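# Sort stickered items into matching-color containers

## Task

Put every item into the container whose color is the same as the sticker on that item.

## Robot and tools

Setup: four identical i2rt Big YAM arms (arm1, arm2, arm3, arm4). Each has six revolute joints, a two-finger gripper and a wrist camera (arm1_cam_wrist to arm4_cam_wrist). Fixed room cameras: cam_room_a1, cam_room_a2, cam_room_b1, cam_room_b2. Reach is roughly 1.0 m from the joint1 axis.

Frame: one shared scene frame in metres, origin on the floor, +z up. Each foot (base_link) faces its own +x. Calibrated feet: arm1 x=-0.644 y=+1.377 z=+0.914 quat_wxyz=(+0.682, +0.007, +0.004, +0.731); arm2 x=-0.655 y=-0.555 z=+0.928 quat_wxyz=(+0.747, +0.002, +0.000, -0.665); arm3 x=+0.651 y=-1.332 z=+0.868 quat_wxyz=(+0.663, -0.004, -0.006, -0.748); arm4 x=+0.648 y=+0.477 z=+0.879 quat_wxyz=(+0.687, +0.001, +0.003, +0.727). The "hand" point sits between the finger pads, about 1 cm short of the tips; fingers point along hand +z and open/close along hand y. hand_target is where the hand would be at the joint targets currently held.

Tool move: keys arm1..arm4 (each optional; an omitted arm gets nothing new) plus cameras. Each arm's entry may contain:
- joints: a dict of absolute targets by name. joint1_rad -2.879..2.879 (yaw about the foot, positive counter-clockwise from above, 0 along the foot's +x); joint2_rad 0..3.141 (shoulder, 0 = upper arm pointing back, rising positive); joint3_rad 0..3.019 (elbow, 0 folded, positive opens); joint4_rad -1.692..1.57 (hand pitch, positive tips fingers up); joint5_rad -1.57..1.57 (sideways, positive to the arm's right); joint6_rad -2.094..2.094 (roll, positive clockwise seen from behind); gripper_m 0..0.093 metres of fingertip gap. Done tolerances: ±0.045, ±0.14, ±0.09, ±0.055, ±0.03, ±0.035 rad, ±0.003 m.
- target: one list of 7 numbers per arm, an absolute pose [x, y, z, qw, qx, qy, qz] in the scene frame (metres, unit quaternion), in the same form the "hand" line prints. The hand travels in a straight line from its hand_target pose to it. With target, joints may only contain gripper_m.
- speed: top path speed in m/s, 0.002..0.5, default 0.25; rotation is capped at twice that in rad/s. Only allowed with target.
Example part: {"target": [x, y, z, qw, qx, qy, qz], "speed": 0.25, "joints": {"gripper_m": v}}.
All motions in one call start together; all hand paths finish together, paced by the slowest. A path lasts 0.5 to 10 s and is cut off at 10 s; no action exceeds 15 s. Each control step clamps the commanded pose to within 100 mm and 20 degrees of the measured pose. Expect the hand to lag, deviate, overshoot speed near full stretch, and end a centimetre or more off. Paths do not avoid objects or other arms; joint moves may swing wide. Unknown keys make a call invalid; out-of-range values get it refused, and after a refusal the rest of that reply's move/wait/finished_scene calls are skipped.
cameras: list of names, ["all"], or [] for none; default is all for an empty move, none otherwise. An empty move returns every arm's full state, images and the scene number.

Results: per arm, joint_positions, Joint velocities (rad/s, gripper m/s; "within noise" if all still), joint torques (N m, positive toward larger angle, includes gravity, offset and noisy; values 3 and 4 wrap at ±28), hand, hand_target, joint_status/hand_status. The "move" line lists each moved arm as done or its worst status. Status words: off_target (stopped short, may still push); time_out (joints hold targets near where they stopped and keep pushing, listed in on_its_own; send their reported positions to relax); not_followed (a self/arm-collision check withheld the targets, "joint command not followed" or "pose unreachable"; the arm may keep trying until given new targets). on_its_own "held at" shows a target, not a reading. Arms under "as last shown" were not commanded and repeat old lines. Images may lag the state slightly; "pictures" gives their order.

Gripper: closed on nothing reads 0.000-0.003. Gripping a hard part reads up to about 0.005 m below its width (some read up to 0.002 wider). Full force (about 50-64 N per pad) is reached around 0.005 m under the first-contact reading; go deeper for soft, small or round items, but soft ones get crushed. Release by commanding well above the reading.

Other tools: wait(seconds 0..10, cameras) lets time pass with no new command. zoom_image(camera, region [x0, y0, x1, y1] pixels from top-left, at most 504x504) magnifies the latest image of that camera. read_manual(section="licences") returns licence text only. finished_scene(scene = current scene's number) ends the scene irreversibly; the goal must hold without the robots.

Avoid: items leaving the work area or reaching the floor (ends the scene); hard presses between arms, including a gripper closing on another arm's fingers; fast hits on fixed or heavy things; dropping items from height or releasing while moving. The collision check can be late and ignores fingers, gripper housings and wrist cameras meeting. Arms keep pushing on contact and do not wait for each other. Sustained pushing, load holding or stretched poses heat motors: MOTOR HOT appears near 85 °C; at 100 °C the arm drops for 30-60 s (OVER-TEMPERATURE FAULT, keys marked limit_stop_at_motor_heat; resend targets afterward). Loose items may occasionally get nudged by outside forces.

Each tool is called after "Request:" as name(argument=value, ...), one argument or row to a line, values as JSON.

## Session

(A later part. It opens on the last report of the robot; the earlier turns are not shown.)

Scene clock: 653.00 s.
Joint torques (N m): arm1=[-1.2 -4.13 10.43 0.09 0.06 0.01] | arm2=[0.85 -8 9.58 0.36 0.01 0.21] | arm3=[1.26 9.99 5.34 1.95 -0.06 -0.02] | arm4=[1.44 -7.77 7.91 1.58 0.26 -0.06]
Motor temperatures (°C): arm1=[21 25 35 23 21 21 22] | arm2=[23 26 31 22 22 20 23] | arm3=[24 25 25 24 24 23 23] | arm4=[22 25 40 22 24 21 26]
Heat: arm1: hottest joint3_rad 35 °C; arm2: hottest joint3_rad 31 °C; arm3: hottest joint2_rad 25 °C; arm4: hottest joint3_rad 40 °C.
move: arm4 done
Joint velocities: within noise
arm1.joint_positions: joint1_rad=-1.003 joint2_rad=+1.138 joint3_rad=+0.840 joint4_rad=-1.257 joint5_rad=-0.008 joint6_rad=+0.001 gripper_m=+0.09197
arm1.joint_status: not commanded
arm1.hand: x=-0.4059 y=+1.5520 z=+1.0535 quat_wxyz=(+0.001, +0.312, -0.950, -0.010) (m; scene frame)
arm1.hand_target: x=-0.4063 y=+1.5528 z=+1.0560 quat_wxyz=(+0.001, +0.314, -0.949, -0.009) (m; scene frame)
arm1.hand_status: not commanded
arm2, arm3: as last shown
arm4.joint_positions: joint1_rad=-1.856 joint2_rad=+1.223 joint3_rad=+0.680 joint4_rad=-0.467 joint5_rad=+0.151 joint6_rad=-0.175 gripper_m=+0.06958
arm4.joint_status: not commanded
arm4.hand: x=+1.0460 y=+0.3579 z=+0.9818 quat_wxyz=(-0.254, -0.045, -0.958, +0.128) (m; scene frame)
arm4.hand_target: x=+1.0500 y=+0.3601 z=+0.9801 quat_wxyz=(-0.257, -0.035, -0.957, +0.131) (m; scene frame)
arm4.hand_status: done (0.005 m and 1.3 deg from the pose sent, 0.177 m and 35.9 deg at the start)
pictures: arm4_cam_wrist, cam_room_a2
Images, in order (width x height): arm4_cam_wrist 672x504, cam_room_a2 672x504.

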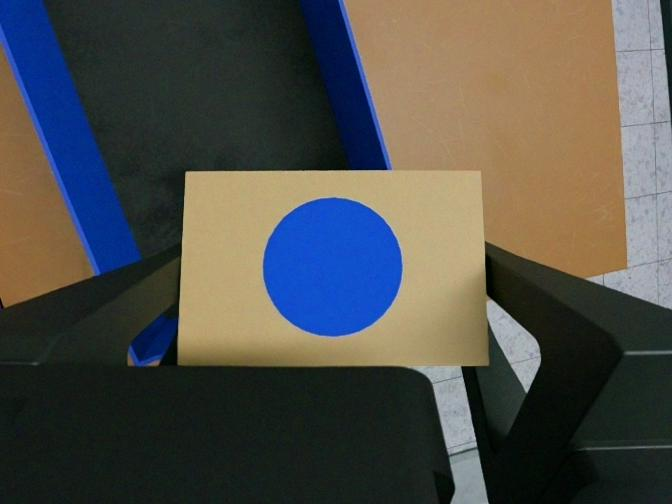

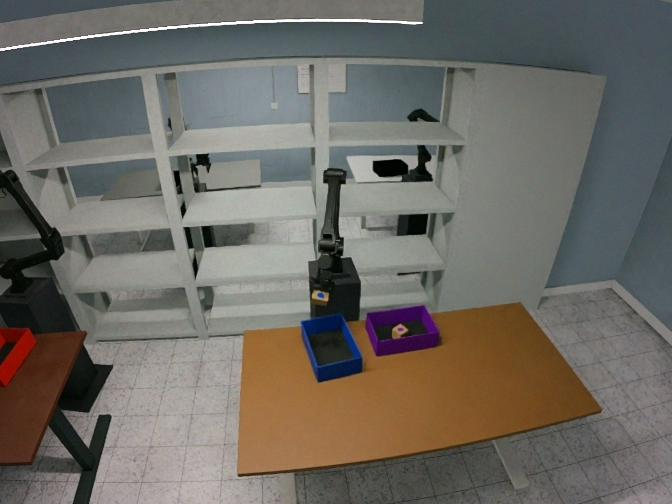

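Request:
move(
  arm4={"target":[1.09,0.445,0.90,0.2587,0.0337,0.9653,-0.009]},
  cameras=["arm4_cam_wrist","cam_room_a2"],
)

Scene clock: 666.33 s.
Joint torques (N m): arm1=[-1.14 -4.07 10.5 0.24 0.04 0.01] | arm2=[0.97 -8 9.61 0.36 0 0.2] | arm3=[1.32 9.99 5.35 1.94 -0.05 -0.01] | arm4=[1.08 -10.75 6.65 1.46 0.03 0.21]
Motor temperatures (°C): arm1=[21 25 35 23 21 21 22] | arm2=[23 26 32 22 22 20 23] | arm3=[24 25 25 24 24 23 23] | arm4=[22 25 40 22 24 21 26]
Heat: arm1: hottest joint3_rad 35 °C; arm2: hottest joint3_rad 32 °C; arm3: hottest joint2_rad 25 °C; arm4: hottest joint3_rad 40 °C.
move: arm4 done
Joint velocities: within noise
arm1, arm3: as last shown
arm2.joint_positions: joint1_rad=+2.124 joint2_rad=+1.144 joint3_rad=+0.824 joint4_rad=-1.233 joint5_rad=+0.001 joint6_rad=-0.011 gripper_m=+0.09191
arm2.joint_status: not commanded
arm2.hand: x=-0.4246 y=-0.3735 z=+1.0644 quat_wxyz=(-0.010, +0.334, -0.942, -0.004) (m; scene frame)
arm2.hand_target: x=-0.4300 y=-0.3770 z=+1.0601 quat_wxyz=(+0.000, +0.329, -0.944, +0.000) (m; scene frame)
arm2.hand_status: not commanded
arm4.joint_positions: joint1_rad=-1.704 joint2_rad=+1.474 joint3_rad=+0.666 joint4_rad=-0.250 joint5_rad=-0.004 joint6_rad=-0.016 gripper_m=+0.06958
arm4.joint_status: not commanded
arm4.hand: x=+1.0852 y=+0.4441 z=+0.8988 quat_wxyz=(-0.251, -0.028, -0.968, +0.012) (m; scene frame)
arm4.hand_target: x=+1.0899 y=+0.4450 z=+0.9001 quat_wxyz=(-0.259, -0.034, -0.965, +0.009) (m; scene frame)
arm4.hand_status: done (0.005 m and 1.2 deg from the pose sent, 0.127 m and 13.8 deg at the start)
pictures: arm4_cam_wrist, cam_room_a2
Images, in order (width x height): arm4_cam_wrist 672x504, cam_room_a2 672x504.

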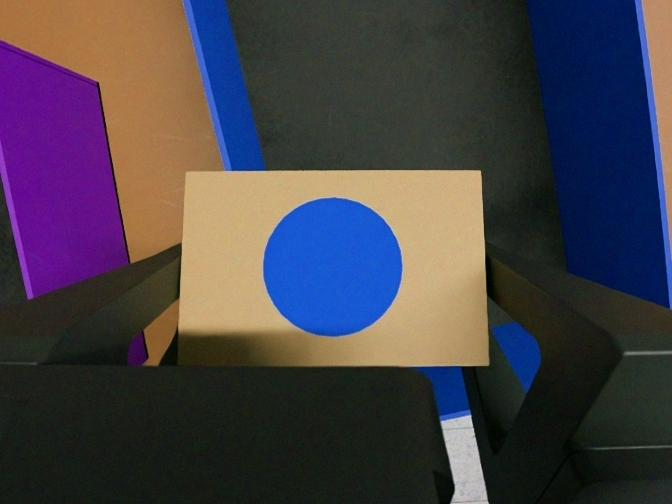

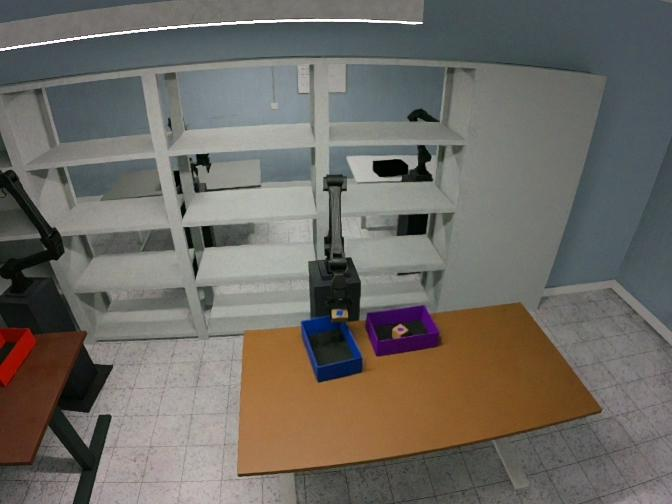

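Request:
move(
  arm4={"target":[1.125,0.41,0.80,0.3254,0.033,0.9449,-0.0114],"speed":0.15},
  cameras=["arm4_cam_wrist","cam_room_a2"],
)

Request:
zoom_image(
  camera="cam_room_a2",
  region=[280, 270, 400, 390],
)

Scene clock: 671.47 s.
Joint torques (N m): arm1=[-1.67 -4.19 10.43 0.2 0.04 0.02] | arm2=[0.79 -8 9.62 0.38 0.01 0.21] | arm3=[1.2 10.11 5.31 1.94 -0.05 0.01] | arm4=[0.15 -13.1 4.55 1.59 -0.1 -0.09]
Motor temperatures (°C): arm1=[21 25 35 23 21 21 22] | arm2=[23 26 32 22 22 20 23] | arm3=[24 25 25 24 24 23 23] | arm4=[22 25 39 22 24 21 26]
Heat: arm1: hottest joint3_rad 35 °C; arm2: hottest joint3_rad 32 °C; arm3: hottest joint2_rad 25 °C; arm4: hottest joint3_rad 39 °C.
move: arm4 done
Joint velocities: within noise
arm1, arm2, arm3: as last shown
arm4.joint_positions: joint1_rad=-1.780 joint2_rad=+1.846 joint3_rad=+0.639 joint4_rad=+0.283 joint5_rad=-0.055 joint6_rad=-0.054 gripper_m=+0.06958
arm4.joint_status: not commanded
arm4.hand: x=+1.1185 y=+0.4136 z=+0.7988 quat_wxyz=(-0.316, -0.038, -0.948, +0.009) (m; scene frame)
arm4.hand_target: x=+1.1248 y=+0.4100 z=+0.8001 quat_wxyz=(-0.325, -0.033, -0.945, +0.011) (m; scene frame)
arm4.hand_status: done (0.008 m and 1.2 deg from the pose sent, 0.112 m and 8.9 deg at the start)
pictures: arm4_cam_wrist, cam_room_a2
Images, in order (width x height): arm4_cam_wrist 672x504, cam_room_a2 672x504.

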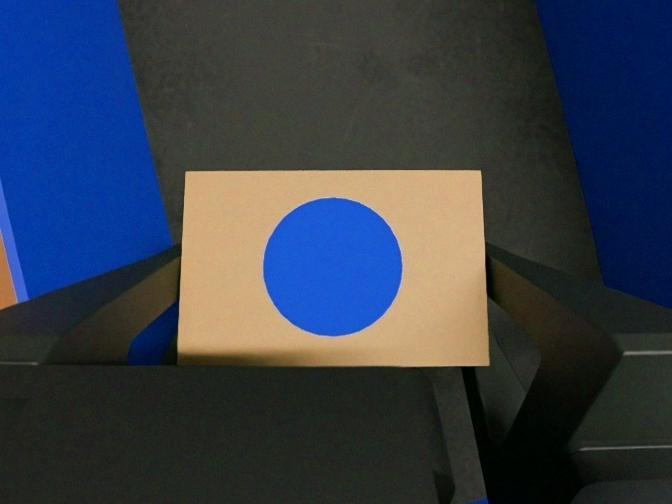

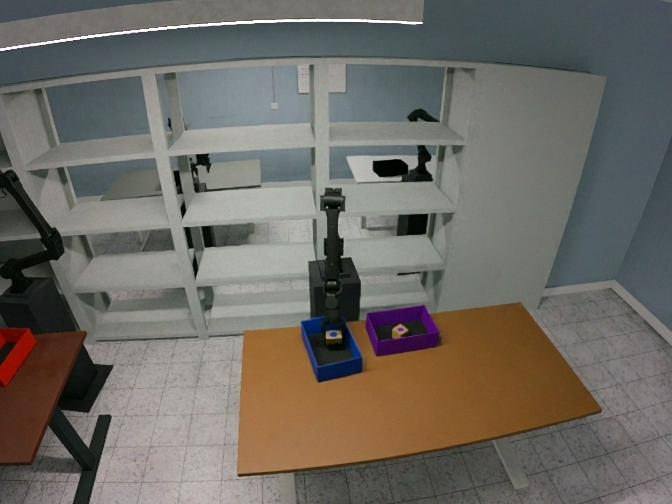

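Scaled by 4.200.

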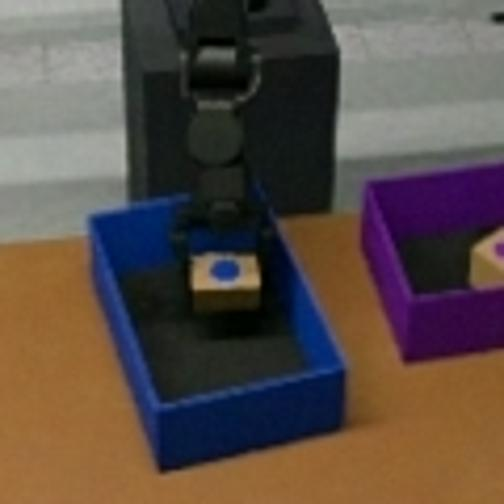

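Request:
move(
  arm4={"target":[1.135,0.402,0.75,0.3254,0.033,0.9449,-0.0114],"speed":0.1},
)

Request:
move(
  arm4={"target":[1.135,0.402,0.735,0.3254,0.033,0.9449,-0.0114],"speed":0.05},
)

Request:
move(
  arm4={"target":[1.135,0.402,0.725,0.3254,0.033,0.9449,-0.0114],"speed":0.05},
  cameras=["arm4_cam_wrist","cam_room_a2"],
)

Request:
zoom_image(
  camera="cam_room_a2",
  region=[280, 270, 400, 390],
)

Scene clock: 678.57 s.
Joint torques (N m): arm1=[-2.08 -4.25 10.39 0.05 0.09 0.04] | arm2=[0.97 -8 9.59 0.38 0.01 0.2] | arm3=[1.08 10.05 5.37 1.94 -0.05 0] | arm4=[0.21 -13.45 4.34 1.52 -0.11 -0.1]
Motor temperatures (°C): arm1=[21 25 35 23 21 21 22] | arm2=[23 26 32 22 22 20 23] | arm3=[24 25 25 24 24 23 23] | arm4=[22 25 38 22 24 21 26]
Heat: arm1: hottest joint3_rad 35 °C; arm2: hottest joint3_rad 32 °C; arm3: hottest joint2_rad 25 °C; arm4: hottest joint3_rad 38 °C.
move: arm4 off_target
Joint velocities: within noise
arm1, arm2, arm3: as last shown
arm4.joint_positions: joint1_rad=-1.795 joint2_rad=+2.015 joint3_rad=+0.674 joint4_rad=+0.410 joint5_rad=-0.064 joint6_rad=-0.067 gripper_m=+0.06958
arm4.joint_status: not commanded
arm4.hand: x=+1.1229 y=+0.4074 z=+0.7495 quat_wxyz=(-0.313, -0.037, -0.949, +0.008) (m; scene frame)
arm4.hand_target: x=+1.1346 y=+0.4019 z=+0.7503 quat_wxyz=(-0.325, -0.033, -0.945, +0.012) (m; scene frame)
arm4.hand_status: off_target (0.013 m and 1.6 deg from the pose sent, 0.053 m and 1.2 deg at the start)
pictures: none

Scene clock: 679.53 s.
Joint torques (N m): arm1=[-1.73 -4.6 10.55 0.23 0.02 0.05] | arm2=[0.85 -8.06 9.61 0.39 0.01 0.21] | arm3=[1.2 9.99 5.33 1.98 -0.07 -0.01] | arm4=[0.44 -13.16 4.03 1.63 -0.08 -0.07]
Motor temperatures (°C): arm1=[21 25 35 23 21 21 22] | arm2=[23 26 32 22 22 20 23] | arm3=[24 25 25 24 24 23 23] | arm4=[22 25 37 22 24 21 27]
Heat: arm1: hottest joint3_rad 35 °C; arm2: hottest joint3_rad 32 °C; arm3: hottest joint2_rad 25 °C; arm4: hottest joint3_rad 37 °C.
move: arm4 off_target
Joint velocities: within noise
arm1, arm2: as last shown
arm3.joint_positions: joint1_rad=+0.075 joint2_rad=+0.276 joint3_rad=+1.523 joint4_rad=-1.599 joint5_rad=-0.185 joint6_rad=-0.597 gripper_m=+0.09396
arm3.joint_status: not commanded
arm3.hand: x=+0.6806 y=-1.3526 z=+1.4445 quat_wxyz=(-0.326, -0.350, -0.735, +0.481) (m; scene frame)
arm3.hand_target: x=+0.6807 y=-1.3504 z=+1.4501 quat_wxyz=(-0.328, -0.347, -0.731, +0.487) (m; scene frame)
arm3.hand_status: not commanded
arm4.joint_positions: joint1_rad=-1.795 joint2_rad=+2.055 joint3_rad=+0.685 joint4_rad=+0.452 joint5_rad=-0.064 joint6_rad=-0.070 gripper_m=+0.06958
arm4.joint_status: not commanded
arm4.hand: x=+1.1268 y=+0.4067 z=+0.7399 quat_wxyz=(-0.319, -0.035, -0.947, +0.009) (m; scene frame)
arm4.hand_target: x=+1.1347 y=+0.4019 z=+0.7353 quat_wxyz=(-0.325, -0.033, -0.945, +0.012) (m; scene frame)
arm4.hand_status: off_target (0.011 m and 0.8 deg from the pose sent, 0.020 m and 1.6 deg at the start)
pictures: none

Scene clock: 680.50 s.
Joint torques (N m): arm1=[-1.14 -4.01 10.4 0.09 0.04 0.05] | arm2=[0.91 -7.94 9.61 0.4 0 0.21] | arm3=[1.2 9.99 5.34 1.92 -0.06 0] | arm4=[-0.09 -12.04 3.71 1.35 -0.06 -0.06]
Motor temperatures (°C): arm1=[21 25 35 23 21 21 22] | arm2=[23 26 32 22 22 20 23] | arm3=[24 25 25 24 24 23 23] | arm4=[22 25 37 22 24 21 27]
Heat: arm1: hottest joint3_rad 35 °C; arm2: hottest joint3_rad 32 °C; arm3: hottest joint2_rad 25 °C; arm4: hottest joint3_rad 37 °C.
move: arm4 off_target
Joint velocities: within noise
arm1, arm2, arm3: as last shown
arm4.joint_positions: joint1_rad=-1.795 joint2_rad=+2.074 joint3_rad=+0.697 joint4_rad=+0.486 joint5_rad=-0.064 joint6_rad=-0.070 gripper_m=+0.06958
arm4.joint_status: not commanded
arm4.hand: x=+1.1353 y=+0.4053 z=+0.7389 quat_wxyz=(-0.332, -0.034, -0.943, +0.011) (m; scene frame)
arm4.hand_target: x=+1.1345 y=+0.4021 z=+0.7254 quat_wxyz=(-0.325, -0.033, -0.945, +0.011) (m; scene frame)
arm4.hand_status: off_target (0.014 m and 0.8 deg from the pose sent, 0.018 m and 0.8 deg at the start)
pictures: arm4_cam_wrist, cam_room_a2
Images, in order (width x height): arm4_cam_wrist 672x504, cam_room_a2 672x504.

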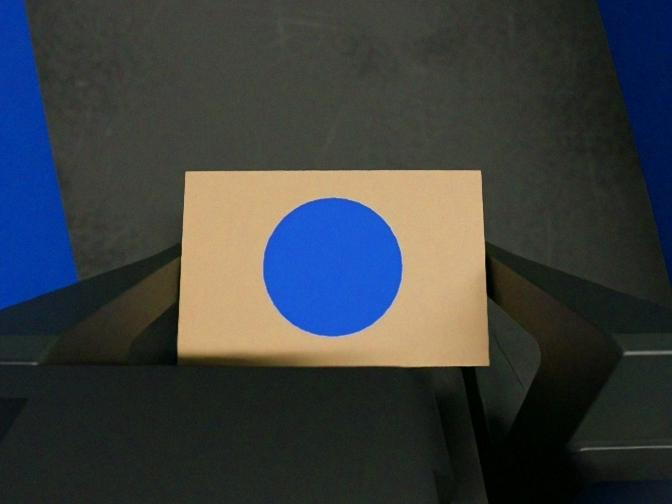

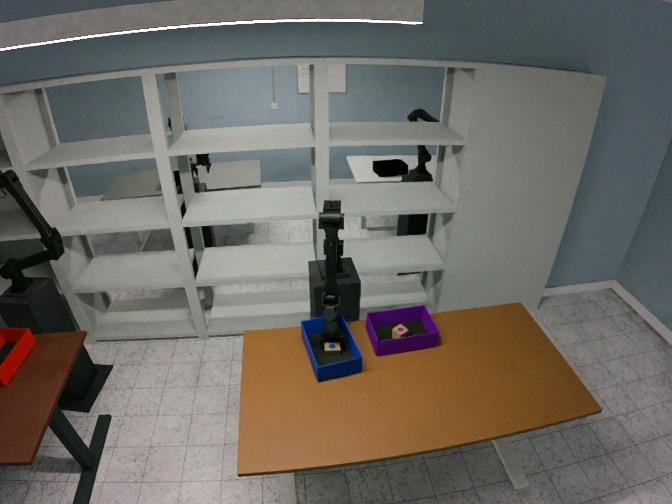

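Scaled by 4.200.

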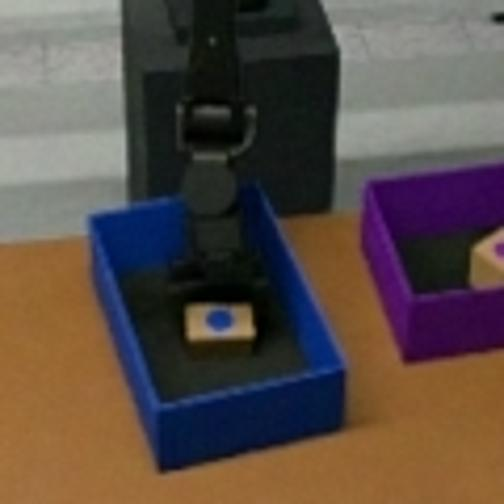

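Contact. Release.

Request:
move(
  arm4={"target":[1.132,0.402,0.734,0.3254,0.033,0.9449,-0.0114],"speed":0.05},
)

Request:
move(
  arm4={"joints":{"gripper_m":0.09}},
)

Request:
move(
  arm4={"target":[1.06,0.405,0.85,0.3254,0.033,0.9449,-0.0114],"speed":0.15},
  cameras=["arm4_cam_wrist","cam_room_a2","cam_room_b1","cam_room_b2"],
)

Scene clock: 685.73 s.
Joint torques (N m): arm1=[-1.38 -4.31 10.36 0.2 0.08 0.02] | arm2=[0.85 -7.94 9.61 0.39 0.01 0.21] | arm3=[1.26 10.05 5.35 1.96 -0.04 -0.01] | arm4=[0.15 -15.09 2.69 0.76 -0.1 -0.07]
Motor temperatures (°C): arm1=[21 25 35 23 21 21 22] | arm2=[23 26 32 22 22 20 23] | arm3=[24 25 25 24 24 23 23] | arm4=[22 25 37 22 24 21 27]
Heat: arm1: hottest joint3_rad 35 °C; arm2: hottest joint3_rad 32 °C; arm3: hottest joint2_rad 25 °C; arm4: hottest joint3_rad 37 °C.
move: arm4 done
Joint velocities: within noise
arm1, arm2, arm3: as last shown
arm4.joint_positions: joint1_rad=-1.795 joint2_rad=+2.074 joint3_rad=+0.697 joint4_rad=+0.486 joint5_rad=-0.065 joint6_rad=-0.071 gripper_m=+0.06958
arm4.joint_status: not commanded
arm4.hand: x=+1.1353 y=+0.4054 z=+0.7389 quat_wxyz=(-0.332, -0.034, -0.943, +0.011) (m; scene frame)
arm4.hand_target: x=+1.1319 y=+0.4021 z=+0.7340 quat_wxyz=(-0.325, -0.033, -0.945, +0.011) (m; scene frame)
arm4.hand_status: done (0.007 m and 0.8 deg from the pose sent, 0.007 m and 0.8 deg at the start)
pictures: none

Scene clock: 686.23 s.
Joint torques (N m): arm1=[-1.85 -4.01 10.58 0.09 0.01 0.04] | arm2=[0.97 -8 9.58 0.35 0.01 0.2] | arm3=[1.32 10.05 5.35 1.95 -0.05 -0.01] | arm4=[0.03 -14.39 2.77 0.75 -0.1 -0.03]
Motor temperatures (°C): arm1=[21 25 35 23 21 21 22] | arm2=[23 26 32 22 22 20 23] | arm3=[24 25 25 24 24 23 23] | arm4=[22 25 36 22 24 21 27]
Heat: arm1: hottest joint3_rad 35 °C; arm2: hottest joint3_rad 32 °C; arm3: hottest joint2_rad 25 °C; arm4: hottest joint3_rad 36 °C.
move: arm4 done
Joint velocities: within noise
arm1, arm2, arm3: as last shown
arm4.joint_positions: joint1_rad=-1.795 joint2_rad=+2.074 joint3_rad=+0.697 joint4_rad=+0.486 joint5_rad=-0.065 joint6_rad=-0.071 gripper_m=+0.08991
arm4.joint_status: all done
arm4.hand: x=+1.1353 y=+0.4055 z=+0.7389 quat_wxyz=(-0.332, -0.034, -0.943, +0.011) (m; scene frame)
arm4.hand_target: x=+1.1319 y=+0.4020 z=+0.7340 quat_wxyz=(-0.325, -0.033, -0.945, +0.011) (m; scene frame)
arm4.hand_status: not commanded
pictures: none

Scene clock: 687.80 s.
Joint torques (N m): arm1=[-1.55 -4.07 10.47 0.27 0.07 0.05] | arm2=[0.91 -8 9.58 0.36 0.01 0.21] | arm3=[1.2 10.11 5.34 1.95 -0.05 0] | arm4=[0.15 -10.7 4.49 0.62 -0.11 -0.11]
Motor temperatures (°C): arm1=[21 25 35 23 21 21 22] | arm2=[23 26 32 22 22 20 23] | arm3=[24 25 25 24 24 23 23] | arm4=[22 25 36 22 24 21 26]
Heat: arm1: hottest joint3_rad 35 °C; arm2: hottest joint3_rad 32 °C; arm3: hottest joint2_rad 25 °C; arm4: hottest joint3_rad 36 °C.
move: arm4 done
Joint velocities: within noise
arm1.joint_positions: joint1_rad=-1.003 joint2_rad=+1.138 joint3_rad=+0.840 joint4_rad=-1.257 joint5_rad=-0.008 joint6_rad=+0.001 gripper_m=+0.09197
arm1.joint_status: not commanded
arm1.hand: x=-0.4059 y=+1.5520 z=+1.0535 quat_wxyz=(+0.001, +0.312, -0.950, -0.010) (m; scene frame)
arm1.hand_target: x=-0.4063 y=+1.5528 z=+1.0560 quat_wxyz=(+0.001, +0.314, -0.949, -0.009) (m; scene frame)
arm1.hand_status: not commanded
arm2, arm3: as last shown
arm4.joint_positions: joint1_rad=-1.828 joint2_rad=+1.582 joint3_rad=+0.482 joint4_rad=+0.207 joint5_rad=-0.086 joint6_rad=-0.093 gripper_m=+0.08991
arm4.joint_status: not commanded
arm4.hand: x=+1.0646 y=+0.4072 z=+0.8528 quat_wxyz=(-0.332, -0.036, -0.942, +0.010) (m; scene frame)
arm4.hand_target: x=+1.0600 y=+0.4051 z=+0.8500 quat_wxyz=(-0.326, -0.033, -0.945, +0.011) (m; scene frame)
arm4.hand_status: done (0.006 m and 0.9 deg from the pose sent, 0.134 m and 0.8 deg at the start)
pictures: arm4_cam_wrist, cam_room_a2, cam_room_b1, cam_room_b2
Images, in order (width x height): arm4_cam_wrist 672x504, cam_room_a2 672x504, cam_room_b1 672x504, cam_room_b2 672x504.

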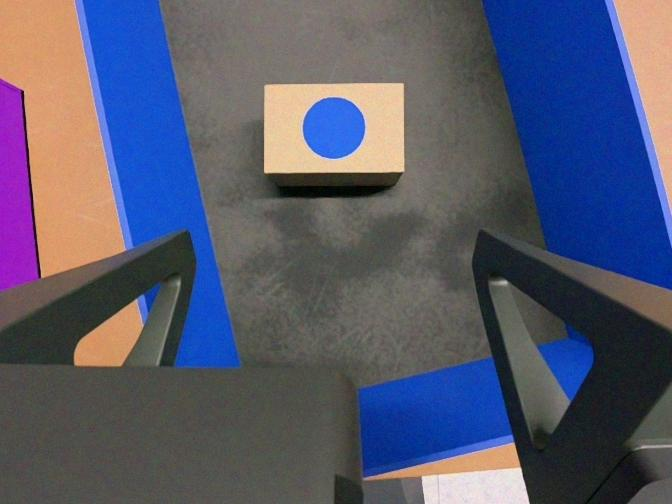

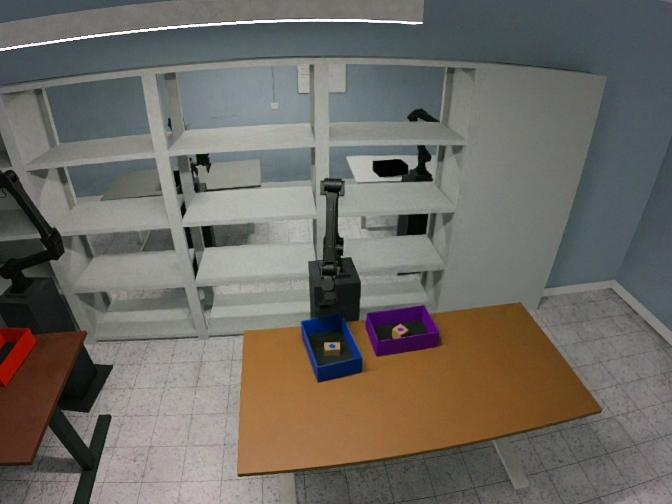

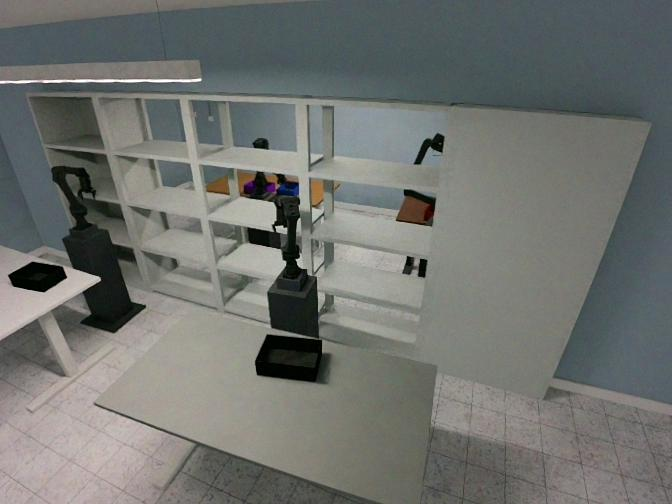

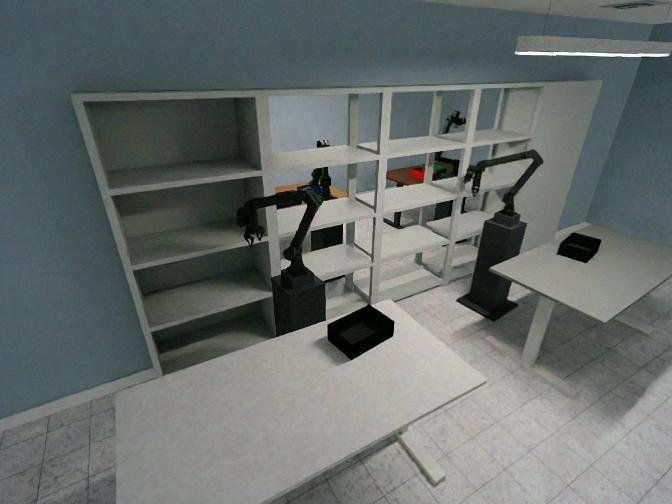

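Request:
finished_scene(
  scene=1,
)

The scene is finished: the task was done.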